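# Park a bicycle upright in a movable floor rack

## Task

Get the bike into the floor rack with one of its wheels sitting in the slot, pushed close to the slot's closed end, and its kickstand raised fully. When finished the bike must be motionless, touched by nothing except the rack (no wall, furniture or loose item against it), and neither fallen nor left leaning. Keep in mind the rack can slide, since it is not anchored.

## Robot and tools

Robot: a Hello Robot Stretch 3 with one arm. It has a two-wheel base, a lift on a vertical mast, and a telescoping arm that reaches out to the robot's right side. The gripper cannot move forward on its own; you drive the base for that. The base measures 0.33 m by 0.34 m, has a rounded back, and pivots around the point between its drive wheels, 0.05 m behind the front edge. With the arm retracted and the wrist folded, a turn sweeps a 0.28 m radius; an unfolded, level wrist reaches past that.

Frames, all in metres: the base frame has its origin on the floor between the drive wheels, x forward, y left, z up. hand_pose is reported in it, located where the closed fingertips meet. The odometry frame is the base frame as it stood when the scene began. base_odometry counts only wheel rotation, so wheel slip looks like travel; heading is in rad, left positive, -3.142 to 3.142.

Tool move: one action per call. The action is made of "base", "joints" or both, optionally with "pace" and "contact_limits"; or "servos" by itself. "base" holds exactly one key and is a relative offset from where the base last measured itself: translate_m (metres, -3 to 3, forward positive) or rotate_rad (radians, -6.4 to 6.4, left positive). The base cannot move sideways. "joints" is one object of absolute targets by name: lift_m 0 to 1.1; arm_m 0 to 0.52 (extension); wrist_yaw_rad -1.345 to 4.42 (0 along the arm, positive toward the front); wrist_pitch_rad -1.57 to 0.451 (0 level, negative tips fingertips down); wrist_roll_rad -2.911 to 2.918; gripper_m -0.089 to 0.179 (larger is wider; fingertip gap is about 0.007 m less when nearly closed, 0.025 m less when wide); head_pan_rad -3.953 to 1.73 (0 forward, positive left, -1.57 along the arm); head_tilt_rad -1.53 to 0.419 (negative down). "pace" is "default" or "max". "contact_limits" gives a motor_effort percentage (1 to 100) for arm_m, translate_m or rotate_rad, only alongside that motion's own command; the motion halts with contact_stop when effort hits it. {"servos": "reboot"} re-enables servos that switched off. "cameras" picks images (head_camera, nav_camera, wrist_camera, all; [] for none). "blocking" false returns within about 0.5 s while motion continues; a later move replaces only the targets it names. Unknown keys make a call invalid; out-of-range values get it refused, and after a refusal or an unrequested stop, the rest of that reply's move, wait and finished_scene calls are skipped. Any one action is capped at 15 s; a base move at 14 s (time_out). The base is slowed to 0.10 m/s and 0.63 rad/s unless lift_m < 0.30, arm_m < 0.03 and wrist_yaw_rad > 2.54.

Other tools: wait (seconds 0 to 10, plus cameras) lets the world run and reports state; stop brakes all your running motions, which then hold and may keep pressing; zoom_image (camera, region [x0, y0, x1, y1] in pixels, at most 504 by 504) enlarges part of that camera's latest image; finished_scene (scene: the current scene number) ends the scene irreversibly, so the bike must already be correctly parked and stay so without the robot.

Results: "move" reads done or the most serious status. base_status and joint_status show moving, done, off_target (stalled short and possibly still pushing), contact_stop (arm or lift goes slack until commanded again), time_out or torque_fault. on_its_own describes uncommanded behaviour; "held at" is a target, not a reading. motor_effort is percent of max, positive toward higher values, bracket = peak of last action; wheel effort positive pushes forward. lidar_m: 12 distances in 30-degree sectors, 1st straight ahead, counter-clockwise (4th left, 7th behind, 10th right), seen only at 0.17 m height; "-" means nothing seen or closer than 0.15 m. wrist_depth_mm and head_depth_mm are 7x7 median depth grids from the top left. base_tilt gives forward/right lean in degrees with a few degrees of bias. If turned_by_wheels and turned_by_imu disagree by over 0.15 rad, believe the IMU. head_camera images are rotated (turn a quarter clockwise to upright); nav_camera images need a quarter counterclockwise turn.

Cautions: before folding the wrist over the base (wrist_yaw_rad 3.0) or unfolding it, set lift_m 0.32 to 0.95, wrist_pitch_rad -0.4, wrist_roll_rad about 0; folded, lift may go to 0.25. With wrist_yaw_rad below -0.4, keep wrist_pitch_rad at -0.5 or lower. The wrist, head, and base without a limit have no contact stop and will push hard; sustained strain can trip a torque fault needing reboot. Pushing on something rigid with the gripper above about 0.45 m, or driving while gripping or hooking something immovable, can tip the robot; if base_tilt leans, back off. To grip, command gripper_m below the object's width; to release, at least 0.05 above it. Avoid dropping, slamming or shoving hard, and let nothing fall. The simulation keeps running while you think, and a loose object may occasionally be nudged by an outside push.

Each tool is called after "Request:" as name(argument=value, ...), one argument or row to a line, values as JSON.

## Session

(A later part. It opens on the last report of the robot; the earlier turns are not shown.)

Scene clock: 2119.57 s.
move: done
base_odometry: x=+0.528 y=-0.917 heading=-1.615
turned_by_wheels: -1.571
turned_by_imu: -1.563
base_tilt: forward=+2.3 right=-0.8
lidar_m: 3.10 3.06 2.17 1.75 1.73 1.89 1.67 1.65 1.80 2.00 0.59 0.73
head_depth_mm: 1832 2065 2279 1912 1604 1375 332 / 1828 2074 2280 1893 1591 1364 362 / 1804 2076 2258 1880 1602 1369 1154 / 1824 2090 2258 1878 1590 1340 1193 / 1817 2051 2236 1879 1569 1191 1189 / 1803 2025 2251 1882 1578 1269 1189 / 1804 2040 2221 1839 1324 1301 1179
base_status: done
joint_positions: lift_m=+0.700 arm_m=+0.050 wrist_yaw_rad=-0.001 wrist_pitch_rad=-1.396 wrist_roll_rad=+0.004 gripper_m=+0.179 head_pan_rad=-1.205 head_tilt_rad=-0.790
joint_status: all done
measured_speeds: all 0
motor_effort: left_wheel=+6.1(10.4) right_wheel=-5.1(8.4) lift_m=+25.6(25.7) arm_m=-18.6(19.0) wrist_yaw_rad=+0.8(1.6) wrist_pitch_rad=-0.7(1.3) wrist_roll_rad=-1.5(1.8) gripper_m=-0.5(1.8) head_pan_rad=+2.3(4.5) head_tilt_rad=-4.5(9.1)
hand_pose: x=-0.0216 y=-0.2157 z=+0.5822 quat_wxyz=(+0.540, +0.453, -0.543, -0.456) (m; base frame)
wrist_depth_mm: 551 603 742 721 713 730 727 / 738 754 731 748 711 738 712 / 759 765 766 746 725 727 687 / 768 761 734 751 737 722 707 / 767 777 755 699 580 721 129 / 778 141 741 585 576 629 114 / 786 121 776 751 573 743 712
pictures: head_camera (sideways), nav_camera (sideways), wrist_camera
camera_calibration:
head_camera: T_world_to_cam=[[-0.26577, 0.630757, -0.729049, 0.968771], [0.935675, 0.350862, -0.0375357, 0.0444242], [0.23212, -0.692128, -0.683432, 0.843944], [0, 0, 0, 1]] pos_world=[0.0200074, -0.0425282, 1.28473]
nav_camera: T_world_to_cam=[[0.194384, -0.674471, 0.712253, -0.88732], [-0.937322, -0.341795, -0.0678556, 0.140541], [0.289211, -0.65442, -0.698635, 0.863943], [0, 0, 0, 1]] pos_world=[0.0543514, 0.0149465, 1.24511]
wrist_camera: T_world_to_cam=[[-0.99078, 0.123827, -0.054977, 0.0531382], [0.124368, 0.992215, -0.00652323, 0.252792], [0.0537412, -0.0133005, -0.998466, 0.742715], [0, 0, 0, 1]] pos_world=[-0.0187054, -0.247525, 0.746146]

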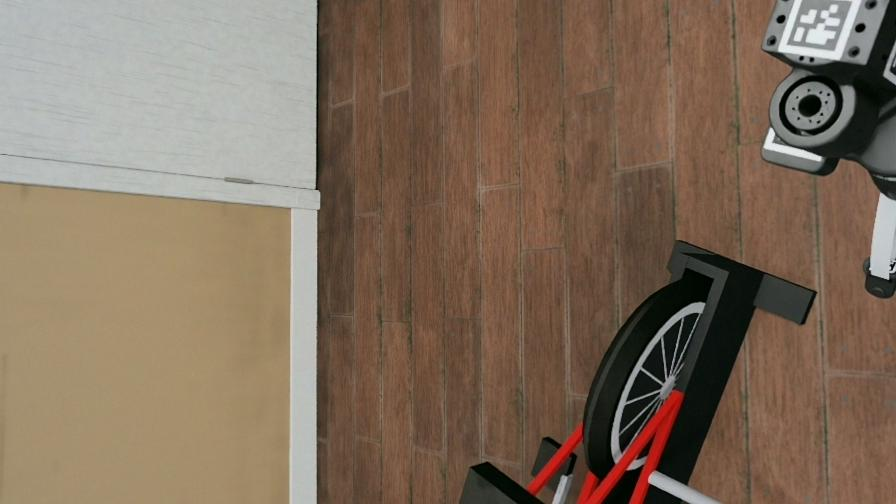

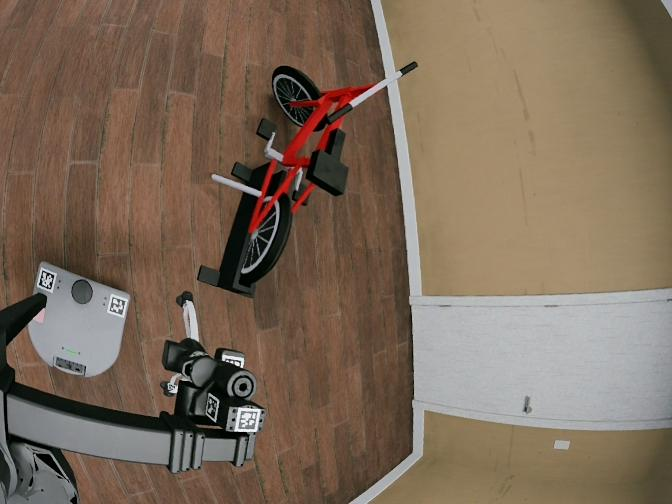

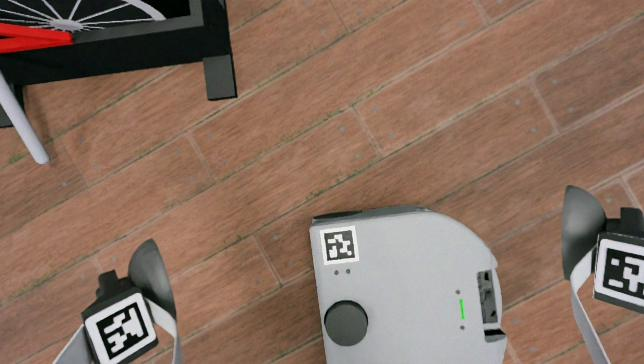

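Request:
move(
  joints={"head_pan_rad":-1.2,"head_tilt_rad":-0.8},
)

Scene clock: 2134.30 s.
move: done
base_odometry: x=+0.528 y=-0.917 heading=-1.615
turned_by_wheels: +0.000
turned_by_imu: -0.001
base_tilt: forward=+2.4 right=-0.8
lidar_m: 3.10 3.07 2.17 1.75 1.73 1.89 1.66 1.65 1.79 2.01 0.60 0.73
head_depth_mm: 1831 2070 2308 1908 1603 1387 332 / 1826 2054 2297 1907 1600 1369 362 / 1818 2061 2278 1899 1591 1370 1153 / 1820 2038 2266 1884 1595 1333 1191 / 1801 2081 2246 1872 1572 1186 1187 / 1802 2032 2222 1864 1568 1272 1187 / 1789 2020 2217 1879 1327 1289 1180
base_status: not commanded
joint_positions: lift_m=+0.700 arm_m=+0.050 wrist_yaw_rad=-0.001 wrist_pitch_rad=-1.396 wrist_roll_rad=+0.004 gripper_m=+0.179 head_pan_rad=-1.205 head_tilt_rad=-0.790
joint_status: all done
measured_speeds: all 0
motor_effort: left_wheel=+6.1(6.1) right_wheel=-4.9(5.3) lift_m=+26.1(26.2) arm_m=-17.9(18.2) wrist_yaw_rad=+1.0(1.1) wrist_pitch_rad=-0.6(1.2) wrist_roll_rad=-1.6(1.8) gripper_m=+0.2(1.1) head_pan_rad=+2.1(2.5) head_tilt_rad=-4.7(5.3)
hand_pose: x=-0.0216 y=-0.2157 z=+0.5822 quat_wxyz=(+0.540, +0.453, -0.543, -0.456) (m; base frame)
wrist_depth_mm: 541 588 730 743 718 707 702 / 731 771 751 736 739 722 687 / 748 750 754 722 733 736 707 / 791 769 737 723 722 709 722 / 792 762 748 675 574 700 129 / 786 140 774 588 576 623 114 / 784 122 766 762 584 706 715
pictures: head_camera (sideways), nav_camera (sideways), wrist_camera
camera_calibration:
head_camera: T_world_to_cam=[[-0.26577, 0.630757, -0.729049, 0.968771], [0.935675, 0.350862, -0.0375357, 0.0444242], [0.23212, -0.692128, -0.683432, 0.843944], [0, 0, 0, 1]] pos_world=[0.0200074, -0.0425282, 1.28473]
nav_camera: T_world_to_cam=[[0.194384, -0.674471, 0.712253, -0.88732], [-0.937322, -0.341795, -0.0678556, 0.140541], [0.289211, -0.65442, -0.698635, 0.863943], [0, 0, 0, 1]] pos_world=[0.0543514, 0.0149465, 1.24511]
wrist_camera: T_world_to_cam=[[-0.99078, 0.123827, -0.054977, 0.0531382], [0.124368, 0.992215, -0.00652334, 0.252792], [0.0537412, -0.0133006, -0.998466, 0.742715], [0, 0, 0, 1]] pos_world=[-0.0187054, -0.247525, 0.746146]

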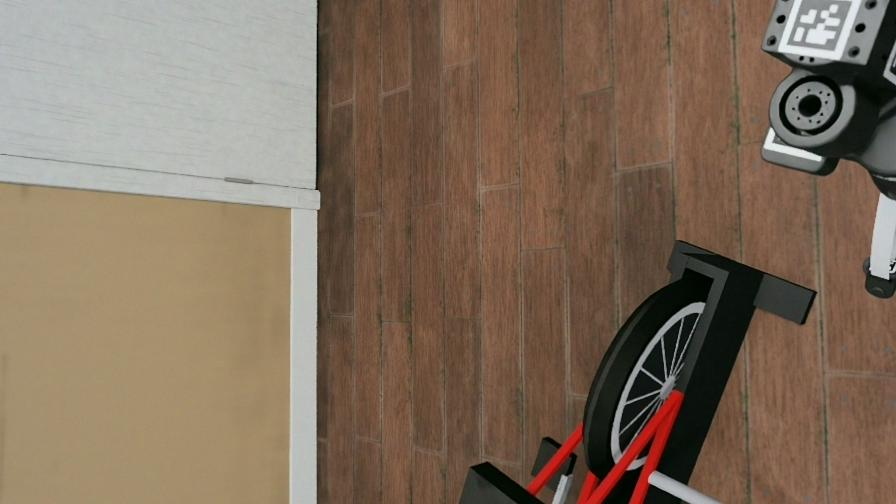

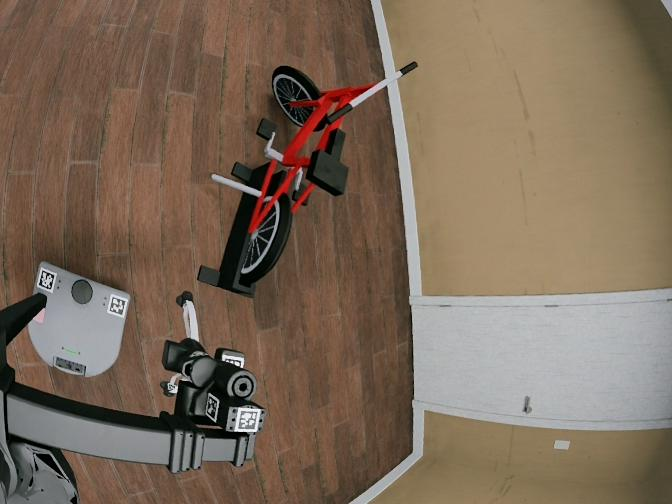

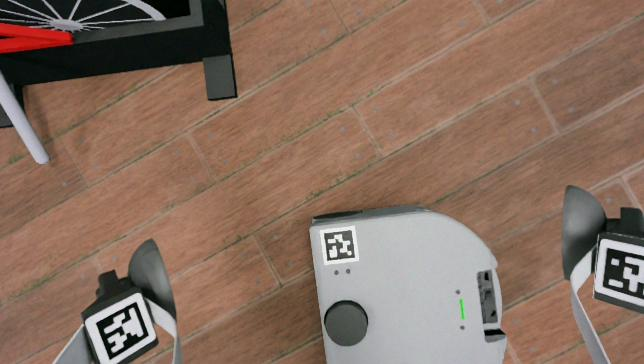

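Request:
move(
  base={"translate_m":0.72},
  joints={"gripper_m":-0.02,"arm_m":0.0,"head_pan_rad":-1.5,"head_tilt_rad":-0.9},
)

Request:
zoom_image(
  camera="head_camera",
  region=[300, 0, 804, 504],
)

Scene clock: 2159.00 s.
move: done
base_odometry: x=+0.496 y=-1.636 heading=-1.615
turned_by_wheels: +0.000
turned_by_imu: +0.000
base_tilt: forward=+2.3 right=-0.8
lidar_m: 2.45 2.42 2.49 2.01 2.00 2.18 2.33 2.31 0.51 0.58 0.59 0.59
head_depth_mm: 1913 2218 2064 1749 1492 1184 321 / 1831 2142 2053 1729 1039 1145 334 / 1790 2088 2019 1730 966 1183 352 / 1724 1997 2017 1708 1094 1203 373 / 1673 1930 2013 1701 1124 1253 1155 / 1627 1864 2004 1595 1182 1286 1148 / 1580 1784 1943 1646 1065 1264 1142
base_status: done
joint_positions: lift_m=+0.700 arm_m=+0.000 wrist_yaw_rad=-0.001 wrist_pitch_rad=-1.397 wrist_roll_rad=+0.004 gripper_m=-0.020 head_pan_rad=-1.495 head_tilt_rad=-0.889
joint_status: all done
measured_speeds: all 0
motor_effort: left_wheel=+4.3(10.4) right_wheel=+1.5(6.8) lift_m=+27.6(27.8) arm_m=-15.7(20.6) wrist_yaw_rad=+1.2(2.1) wrist_pitch_rad=-0.6(1.4) wrist_roll_rad=-1.5(1.8) gripper_m=-6.7(82.0) head_pan_rad=-2.3(3.6) head_tilt_rad=-5.6(7.9)
hand_pose: x=-0.0216 y=-0.1656 z=+0.5822 quat_wxyz=(+0.540, +0.453, -0.543, -0.456) (m; base frame)
wrist_depth_mm: 483 761 564 726 717 710 695 / 575 775 753 732 725 726 697 / 767 775 740 748 733 720 698 / 775 764 752 723 717 748 733 / 765 764 746 152 574 716 712 / 781 770 760 127 123 710 717 / 778 771 754 595 581 576 710
pictures: head_camera (sideways), nav_camera (sideways), wrist_camera
camera_calibration:
head_camera: T_world_to_cam=[[-0.0801591, 0.748702, -0.658043, 0.875108], [0.996586, 0.0732983, -0.0380019, 0.0446547], [0.0197813, -0.658842, -0.752021, 0.934443], [0, 0, 0, 1]] pos_world=[0.00716103, -0.0428174, 1.28028]
nav_camera: T_world_to_cam=[[-0.000857903, -0.768526, 0.639818, -0.79174], [-0.996368, -0.0538201, -0.0659827, 0.138455], [0.0851445, -0.637551, -0.765689, 0.952389], [0, 0, 0, 1]] pos_world=[0.0561818, 0.00617585, 1.24494]
wrist_camera: T_world_to_cam=[[-0.990781, 0.123828, -0.0549584, 0.0469316], [0.124362, 0.992216, -0.00638199, 0.203062], [0.0537404, -0.0131579, -0.998468, 0.743402], [0, 0, 0, 1]] pos_world=[-0.018705, -0.197512, 0.746139]

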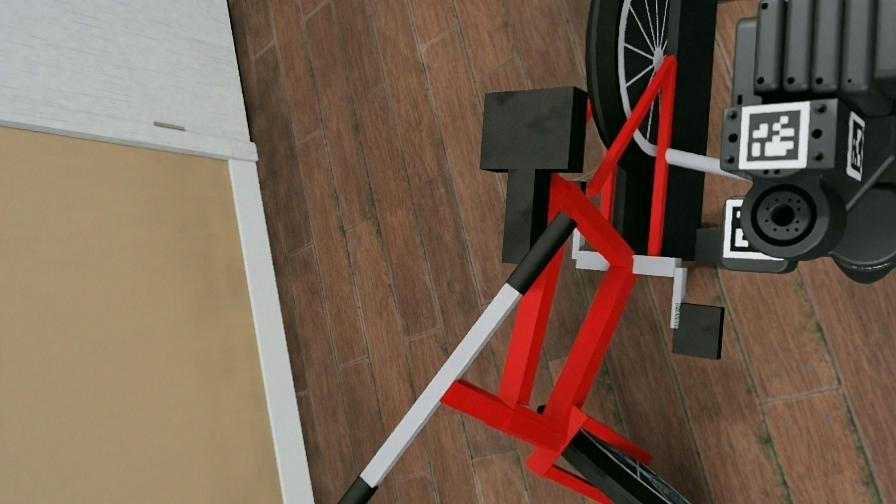

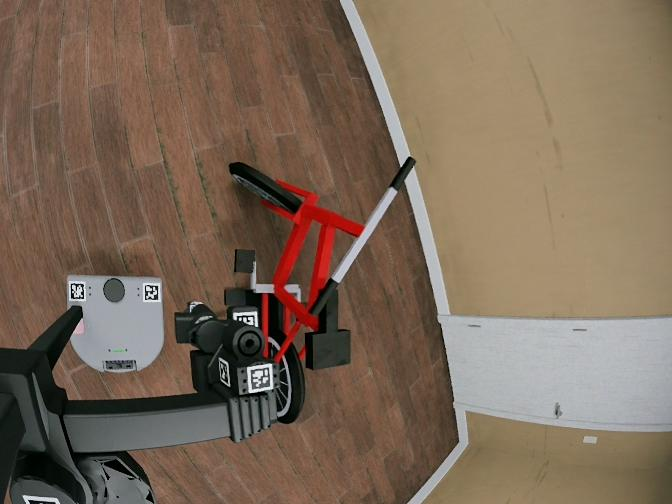

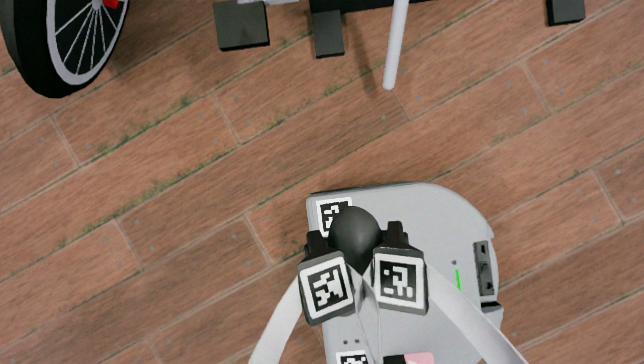

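Scaled by 1.000.

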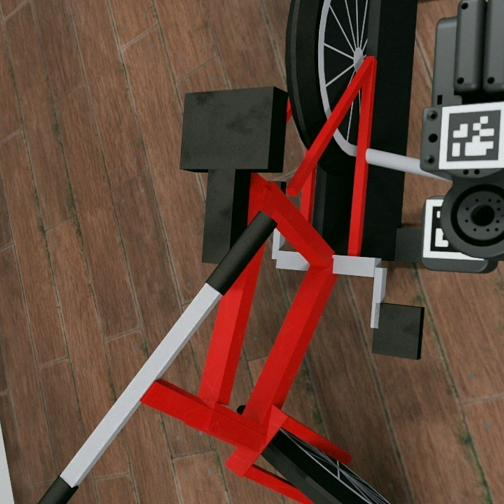

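Request:
move(
  joints={"lift_m":0.3,"arm_m":0.1,"wrist_pitch_rad":-0.8,"gripper_m":-0.03,"head_tilt_rad":-1.0,"head_pan_rad":-1.6},
)

Request:
move(
  joints={"lift_m":0.125,"arm_m":0.127},
)

Scene clock: 2180.33 s.
move: done
base_odometry: x=+0.496 y=-1.636 heading=-1.615
turned_by_wheels: +0.000
turned_by_imu: -0.002
base_tilt: forward=+2.3 right=-0.8
lidar_m: 2.44 2.42 2.50 2.02 2.01 2.18 2.33 2.31 0.50 0.58 0.59 0.58
head_depth_mm: 2168 2157 1847 1595 1234 1271 1149 / 2072 2148 1821 1592 1186 1260 1147 / 1967 2135 1821 914 1188 1184 684 / 1885 2064 1818 969 1263 770 994 / 1801 2008 1794 1495 1323 1235 1126 / 1730 1978 1780 1033 1365 1243 1127 / 1649 1914 1762 1000 1310 1250 1131
base_status: not commanded
joint_positions: lift_m=+0.300 arm_m=+0.100 wrist_yaw_rad=-0.001 wrist_pitch_rad=-0.815 wrist_roll_rad=+0.004 gripper_m=-0.029 head_pan_rad=-1.595 head_tilt_rad=-0.987
joint_status: all done
measured_speeds: all 0
motor_effort: left_wheel=+4.4(4.5) right_wheel=+1.3(2.1) lift_m=+23.3(27.2) arm_m=+16.9(20.4) wrist_yaw_rad=+1.7(1.9) wrist_pitch_rad=+2.7(4.6) wrist_roll_rad=-1.7(1.8) gripper_m=-10.1(55.5) head_pan_rad=-2.2(2.9) head_tilt_rad=-5.8(7.1)
hand_pose: x=-0.0217 y=-0.4031 z=+0.2357 quat_wxyz=(+0.648, +0.280, -0.650, -0.282) (m; base frame)
wrist_depth_mm: 372 230 247 258 308 256 248 / 404 623 564 266 261 260 259 / 434 547 539 264 308 301 324 / 482 237 244 407 375 360 401 / 464 220 421 152 404 378 388 / 424 406 403 126 126 360 355 / 394 377 368 349 350 273 330
pictures: head_camera (sideways), nav_camera (sideways), wrist_camera
camera_calibration:
head_camera: T_world_to_cam=[[-0.00356253, 0.814182, -0.580598, 0.773737], [0.999014, -0.0227964, -0.0380976, 0.0447597], [-0.044254, -0.580162, -0.813298, 1.01451], [0, 0, 0, 1]] pos_world=[0.00293693, -0.0403633, 1.27603]
nav_camera: T_world_to_cam=[[-0.0789846, -0.823956, 0.561122, -0.688732], [-0.996612, 0.0523145, -0.0634659, 0.135171], [0.0229383, -0.564233, -0.825297, 1.03027], [0, 0, 0, 1]] pos_world=[0.0566813, 0.00675595, 1.24532]
wrist_camera: T_world_to_cam=[[-0.990861, 0.0729779, -0.113441, 0.0505323], [0.123813, 0.825789, -0.55022, 0.497557], [0.0535245, -0.559237, -0.827278, 0.133826], [0, 0, 0, 1]] pos_world=[-0.0186967, -0.339724, 0.39021]

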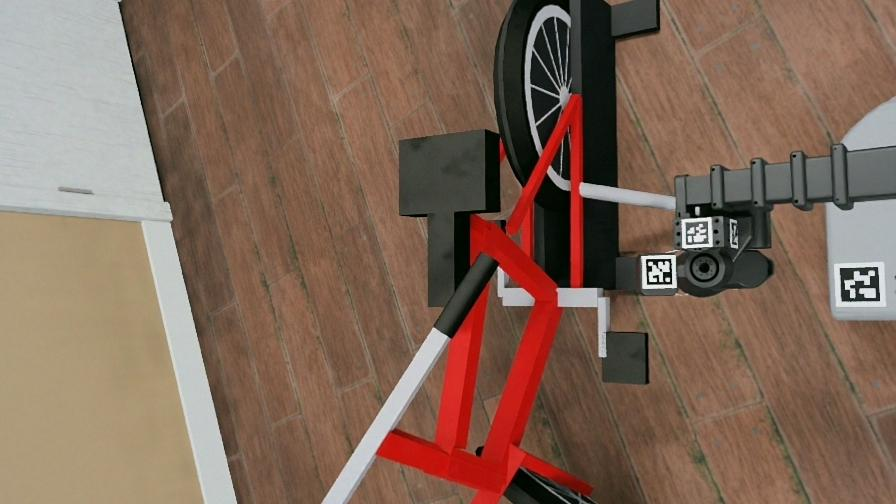

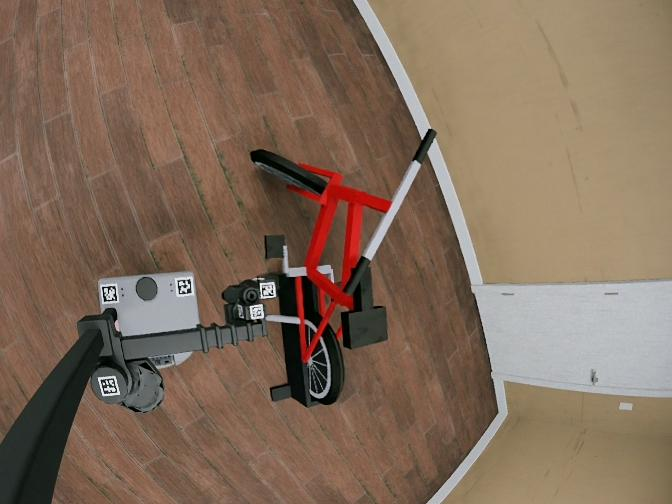

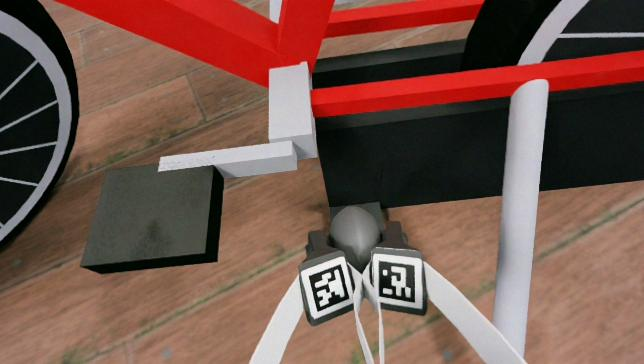

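Scene clock: 2182.77 s.
move: done
base_odometry: x=+0.496 y=-1.636 heading=-1.615
turned_by_wheels: +0.000
turned_by_imu: -0.001
base_tilt: forward=+2.3 right=-0.8
lidar_m: 2.45 2.42 2.50 2.02 2.00 2.17 2.33 2.32 0.51 0.58 0.59 0.58
head_depth_mm: 2178 2176 1842 1600 1234 1262 1142 / 2063 2130 1833 1595 1197 1264 1143 / 1958 2136 1819 912 1182 1239 858 / 1895 2072 1818 968 1258 949 997 / 1797 1995 1803 1490 1333 1246 1121 / 1740 1962 1786 1034 1359 1244 1128 / 1669 1920 1787 999 1318 1238 1122
base_status: not commanded
joint_positions: lift_m=+0.125 arm_m=+0.127 wrist_yaw_rad=-0.001 wrist_pitch_rad=-0.815 wrist_roll_rad=+0.004 gripper_m=-0.029 head_pan_rad=-1.595 head_tilt_rad=-0.987
joint_status: all done
measured_speeds: all 0
motor_effort: left_wheel=+4.3(4.6) right_wheel=+1.5(2.0) lift_m=+23.0(24.4) arm_m=+18.5(20.4) wrist_yaw_rad=-0.6(1.6) wrist_pitch_rad=+2.7(3.1) wrist_roll_rad=-1.6(1.8) gripper_m=-9.5(11.7) head_pan_rad=-2.3(2.9) head_tilt_rad=-5.6(6.5)
hand_pose: x=-0.0217 y=-0.4302 z=+0.0607 quat_wxyz=(+0.648, +0.280, -0.650, -0.281) (m; base frame)
wrist_depth_mm: 412 398 366 187 191 197 197 / 359 347 328 219 221 226 228 / 317 301 287 249 255 256 250 / 283 273 263 238 236 237 229 / 256 249 238 155 215 218 211 / 235 227 222 127 125 201 197 / 215 210 205 194 193 185 183
pictures: head_camera (sideways), nav_camera (sideways), wrist_camera
camera_calibration:
head_camera: T_world_to_cam=[[-0.00356247, 0.814185, -0.580595, 0.773733], [0.999014, -0.0227962, -0.0380976, 0.0447597], [-0.0442539, -0.580158, -0.813301, 1.01451], [0, 0, 0, 1]] pos_world=[0.00293693, -0.0403632, 1.27603]
nav_camera: T_world_to_cam=[[-0.0789846, -0.823959, 0.561118, -0.688728], [-0.996612, 0.0523148, -0.0634658, 0.135171], [0.0229384, -0.56423, -0.825299, 1.03027], [0, 0, 0, 1]] pos_world=[0.0566813, 0.00675617, 1.24532]
wrist_camera: T_world_to_cam=[[-0.990861, 0.0729527, -0.113457, 0.0326476], [0.123813, 0.825668, -0.550402, 0.423578], [0.0535243, -0.55942, -0.827155, -0.0261299], [0, 0, 0, 1]] pos_world=[-0.0186967, -0.366734, 0.215229]

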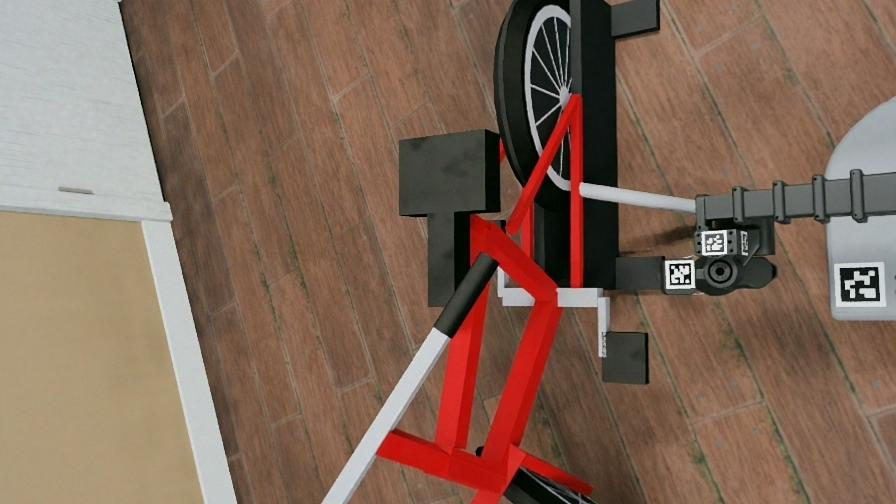

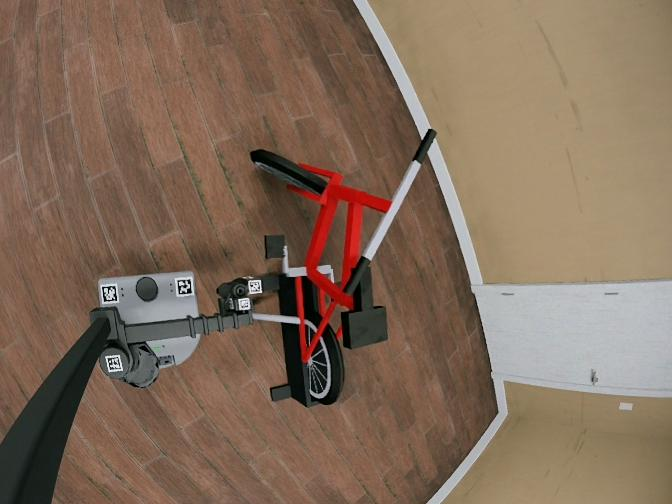

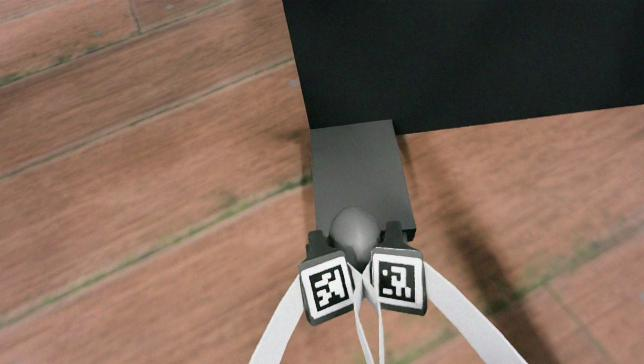

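Request:
move(
  base={"translate_m":-0.08},
  contact_limits={"translate_m":40},
)

Scene clock: 2189.23 s.
move: done
base_odometry: x=+0.499 y=-1.556 heading=-1.615
turned_by_wheels: +0.000
turned_by_imu: -0.001
base_tilt: forward=+2.3 right=-0.8
lidar_m: 2.52 2.50 2.46 1.99 1.97 2.15 2.27 2.24 0.57 0.49 0.66 0.64
head_depth_mm: 2203 2164 1842 1597 1334 1259 1149 / 2118 2145 1842 1591 1236 1265 1151 / 2007 2120 1799 1564 1186 1252 860 / 1904 2098 1823 910 1240 949 993 / 1840 2032 1803 960 1233 1248 1132 / 1778 1990 1795 1480 1320 1226 1128 / 1688 1944 1780 1013 1360 1244 1128
base_status: done
joint_positions: lift_m=+0.125 arm_m=+0.127 wrist_yaw_rad=-0.001 wrist_pitch_rad=-0.815 wrist_roll_rad=+0.004 gripper_m=-0.029 head_pan_rad=-1.595 head_tilt_rad=-0.987
joint_status: not commanded
measured_speeds: all 0
motor_effort: left_wheel=+1.2(4.2) right_wheel=-3.6(8.5) lift_m=+23.4(23.6) arm_m=+16.9(17.7) wrist_yaw_rad=+0.5(1.6) wrist_pitch_rad=+2.6(3.1) wrist_roll_rad=-1.6(1.8) gripper_m=-10.6(11.3) head_pan_rad=-2.5(2.9) head_tilt_rad=-6.0(6.7)
contact_limits: translate_m 40 (maximum 100)
hand_pose: x=-0.0217 y=-0.4302 z=+0.0607 quat_wxyz=(+0.648, +0.280, -0.650, -0.281) (m; base frame)
wrist_depth_mm: 414 184 181 186 188 104 197 / 360 336 211 216 219 107 230 / 316 305 249 254 261 111 252 / 281 274 240 252 245 109 228 / 260 249 220 154 143 110 210 / 233 228 221 126 124 115 197 / 217 211 205 193 192 182 183
pictures: head_camera (sideways), nav_camera (sideways), wrist_camera
camera_calibration:
head_camera: T_world_to_cam=[[-0.00348104, 0.814185, -0.580595, 0.773732], [0.999012, -0.0228962, -0.0380976, 0.0447597], [-0.0443119, -0.580154, -0.8133, 1.01451], [0, 0, 0, 1]] pos_world=[0.0029329, -0.0403629, 1.27603]
nav_camera: T_world_to_cam=[[-0.079067, -0.823951, 0.561118, -0.688727], [-0.996607, 0.0524144, -0.0634658, 0.135171], [0.022882, -0.564232, -0.825299, 1.03027], [0, 0, 0, 1]] pos_world=[0.056682, 0.0067511, 1.24532]
wrist_camera: T_world_to_cam=[[-0.990861, 0.072953, -0.113457, 0.0326476], [0.123813, 0.825668, -0.550402, 0.423578], [0.0535243, -0.55942, -0.827155, -0.0261307], [0, 0, 0, 1]] pos_world=[-0.0186967, -0.366734, 0.215228]

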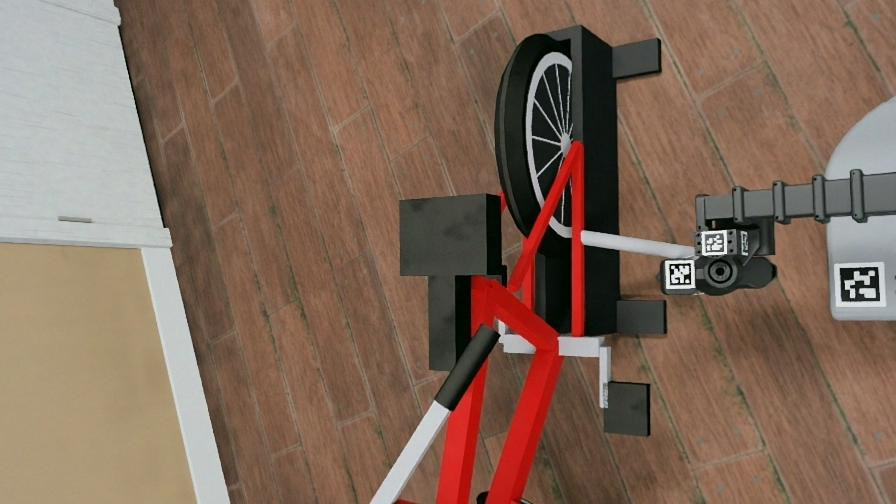

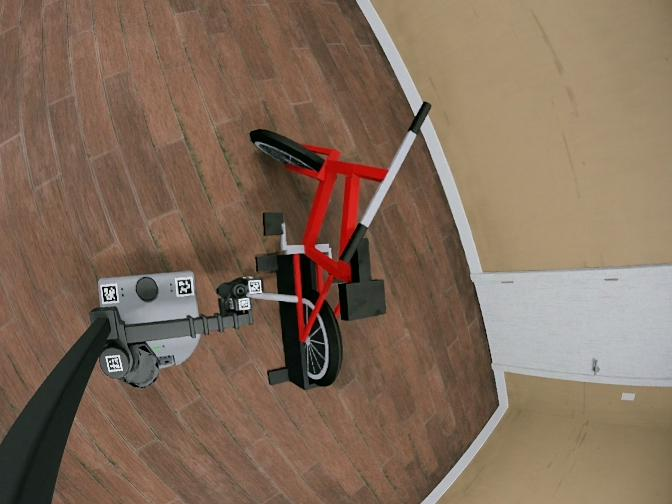

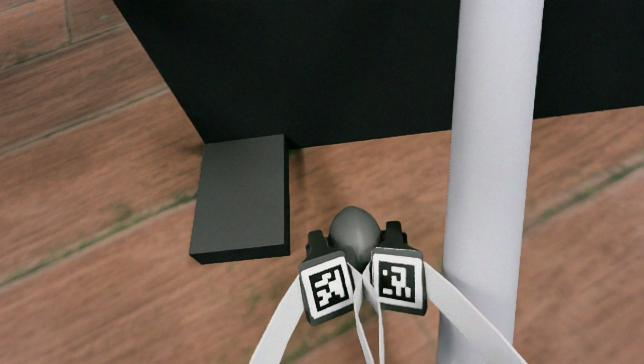

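Request:
move(
  base={"translate_m":-0.05},
  contact_limits={"translate_m":40},
)

Scene clock: 2204.37 s.
move: done
base_odometry: x=+0.502 y=-1.506 heading=-1.614
turned_by_wheels: +0.001
turned_by_imu: +0.000
base_tilt: forward=+2.3 right=-0.8
lidar_m: 2.57 2.54 2.44 1.97 1.95 2.12 2.21 2.19 0.57 0.56 0.70 0.68
head_depth_mm: 2247 2188 1845 1598 1385 1264 1155 / 2110 2141 1832 1590 1224 1254 1149 / 2021 2145 1815 1584 1185 1260 858 / 1928 2104 1802 927 1177 962 988 / 1866 2033 1833 920 1256 1237 1130 / 1772 1986 1800 1472 1328 1241 1124 / 1694 1935 1779 1486 1349 1232 1125
base_status: done
joint_positions: lift_m=+0.125 arm_m=+0.127 wrist_yaw_rad=+0.035 wrist_pitch_rad=-0.828 wrist_roll_rad=+0.004 gripper_m=-0.030 head_pan_rad=-1.595 head_tilt_rad=-0.987
joint_status: not commanded
measured_speeds: all 0
on_its_own: right_wheel is at rest, and its effort (-26.4) is outside its rest range (-21 to +21); wrist_yaw_rad is at rest, and its effort (-30.3) is outside its rest range (-9 to +9)
motor_effort: left_wheel=+10.1(11.1) right_wheel=-26.4(30.7) lift_m=+24.9(24.9) arm_m=+15.0(16.1) wrist_yaw_rad=-30.3(32.3) wrist_pitch_rad=+5.2(5.5) wrist_roll_rad=-1.5(1.8) gripper_m=-9.8(11.7) head_pan_rad=-2.3(2.7) head_tilt_rad=-6.3(6.7)
contact_limits: translate_m 40 (maximum 100)
hand_pose: x=-0.0161 y=-0.4275 z=+0.0587 quat_wxyz=(+0.651, +0.295, -0.643, -0.274) (m; base frame)
wrist_depth_mm: 387 189 190 191 103 199 196 / 350 222 221 222 105 225 227 / 313 294 256 265 106 252 246 / 284 263 247 252 110 231 227 / 256 236 232 153 111 214 210 / 234 226 219 126 113 199 194 / 215 210 200 193 115 185 181
pictures: head_camera (sideways), nav_camera (sideways), wrist_camera
camera_calibration:
head_camera: T_world_to_cam=[[-0.00346519, 0.814255, -0.580497, 0.773604], [0.999011, -0.0229089, -0.0380975, 0.0447596], [-0.0443197, -0.580055, -0.813371, 1.0146], [0, 0, 0, 1]] pos_world=[0.00293227, -0.0403597, 1.27603]
nav_camera: T_world_to_cam=[[-0.079083, -0.824017, 0.561018, -0.688597], [-0.996606, 0.0524395, -0.0634623, 0.135166], [0.0228745, -0.564133, -0.825367, 1.03036], [0, 0, 0, 1]] pos_world=[0.0566823, 0.00675708, 1.24532]
wrist_camera: T_world_to_cam=[[-0.992888, 0.0387994, -0.11255, 0.0230759], [0.0938833, 0.836513, -0.539845, 0.423101], [0.0732038, -0.546572, -0.834206, -0.0203579], [0, 0, 0, 1]] pos_world=[-0.0153201, -0.365952, 0.214023]

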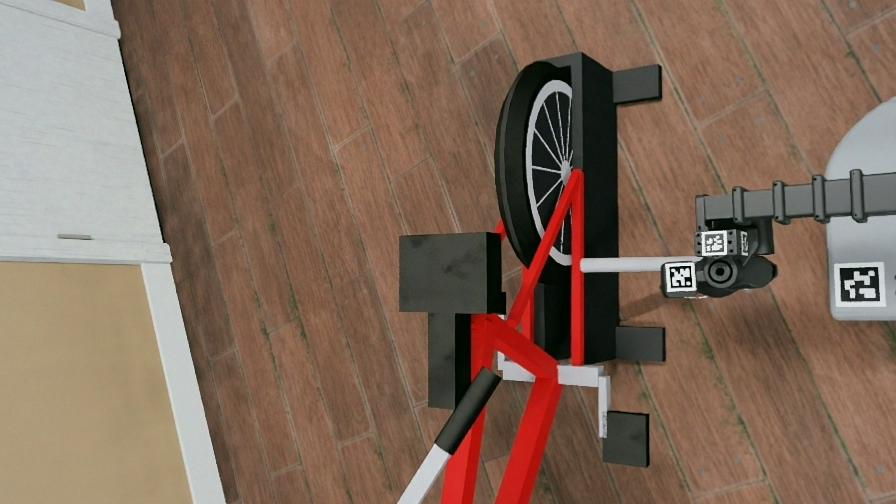

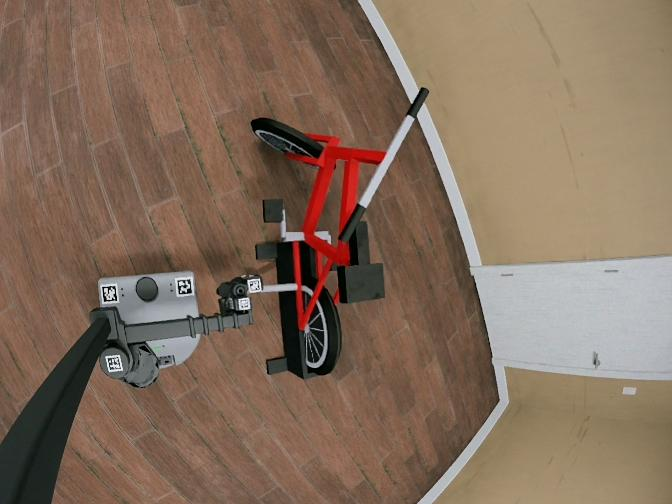

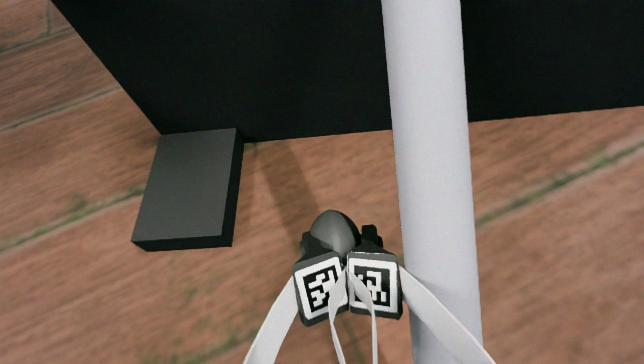

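Request:
move(
  base={"translate_m":-0.04},
  contact_limits={"translate_m":60},
)

Scene clock: 2208.30 s.
move: done
base_odometry: x=+0.503 y=-1.466 heading=-1.613
turned_by_wheels: +0.001
turned_by_imu: +0.000
base_tilt: forward=+2.3 right=-0.9
lidar_m: 2.60 2.58 2.43 1.95 1.94 2.11 2.18 2.15 0.57 0.56 0.73 0.72
head_depth_mm: 2267 2178 1837 1591 1407 1270 1147 / 2133 2162 1831 1595 1254 1263 1142 / 2042 2144 1828 1594 1231 1260 860 / 1940 2114 1812 1525 1180 963 992 / 1882 2063 1797 902 1257 1231 1128 / 1790 1986 1784 964 1303 1240 1132 / 1717 1939 1774 1494 1338 1237 1129
base_status: done
joint_positions: lift_m=+0.125 arm_m=+0.127 wrist_yaw_rad=+0.228 wrist_pitch_rad=-0.815 wrist_roll_rad=+0.005 gripper_m=-0.030 head_pan_rad=-1.595 head_tilt_rad=-0.988
joint_status: not commanded
measured_speeds: all 0
on_its_own: wrist_yaw_rad is held at +0.200, not at your +0.000, by its stall guard, which is still easing; right_wheel is at rest, and its effort (-22.5) is outside its rest range (-21 to +21)
motor_effort: left_wheel=+8.3(10.5) right_wheel=-22.5(32.1) lift_m=+20.5(27.5) arm_m=+13.9(15.0) wrist_yaw_rad=-24.1(33.0) wrist_pitch_rad=+2.8(4.3) wrist_roll_rad=-1.8(2.0) gripper_m=-11.0(11.3) head_pan_rad=-1.9(2.9) head_tilt_rad=-5.3(6.7)
contact_limits: translate_m 60 (maximum 100)
hand_pose: x=+0.0142 y=-0.4261 z=+0.0607 quat_wxyz=(+0.675, +0.352, -0.615, -0.206) (m; base frame)
wrist_depth_mm: 409 236 213 202 105 179 173 / 357 343 251 235 108 204 201 / 322 305 270 275 109 236 230 / 284 271 249 253 114 233 227 / 260 249 240 156 112 214 211 / 235 230 223 127 116 198 196 / 217 210 204 196 116 186 183
pictures: head_camera (sideways), nav_camera (sideways), wrist_camera
camera_calibration:
head_camera: T_world_to_cam=[[-0.00342954, 0.814289, -0.580449, 0.773541], [0.99901, -0.0229494, -0.0380975, 0.0447595], [-0.0443433, -0.580005, -0.813405, 1.01465], [0, 0, 0, 1]] pos_world=[0.00293058, -0.040358, 1.27603]
nav_camera: T_world_to_cam=[[-0.0791191, -0.824047, 0.56097, -0.688534], [-0.996603, 0.0524858, -0.0634607, 0.135164], [0.0228516, -0.564085, -0.8254, 1.0304], [0, 0, 0, 1]] pos_world=[0.0566827, 0.00675822, 1.24532]
wrist_camera: T_world_to_cam=[[-0.981648, -0.152882, -0.113991, -0.0284492], [-0.0657248, 0.832355, -0.550333, 0.421327], [0.179017, -0.532741, -0.827128, -0.0161974], [0, 0, 0, 1]] pos_world=[0.00266412, -0.363672, 0.21523]

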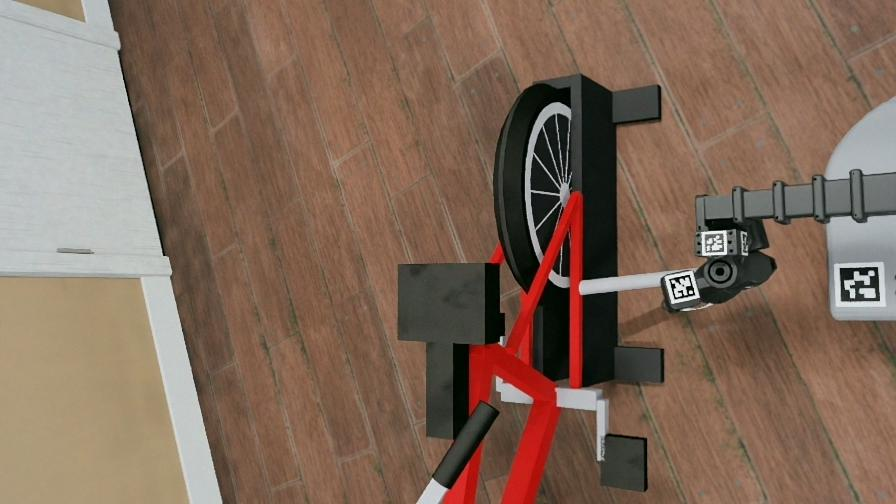

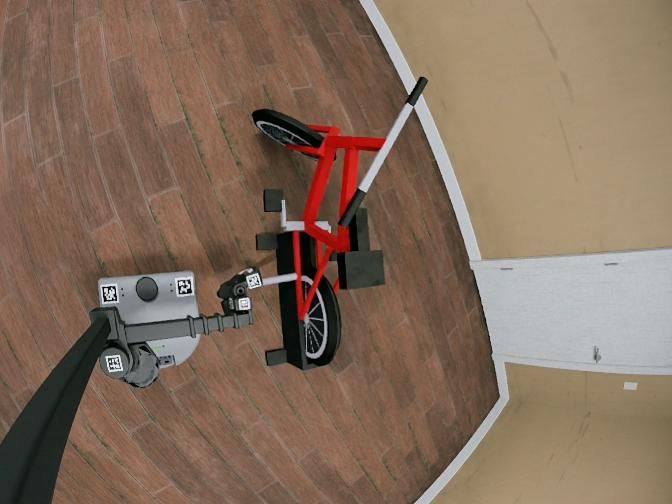

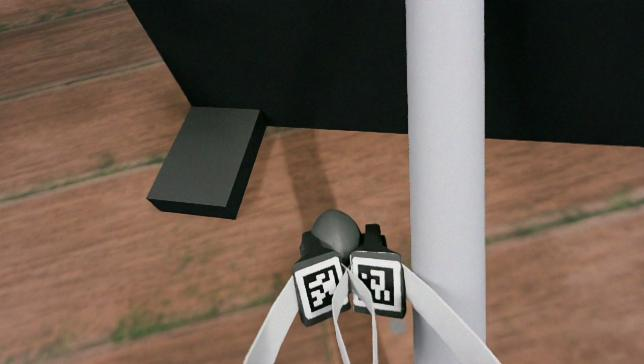

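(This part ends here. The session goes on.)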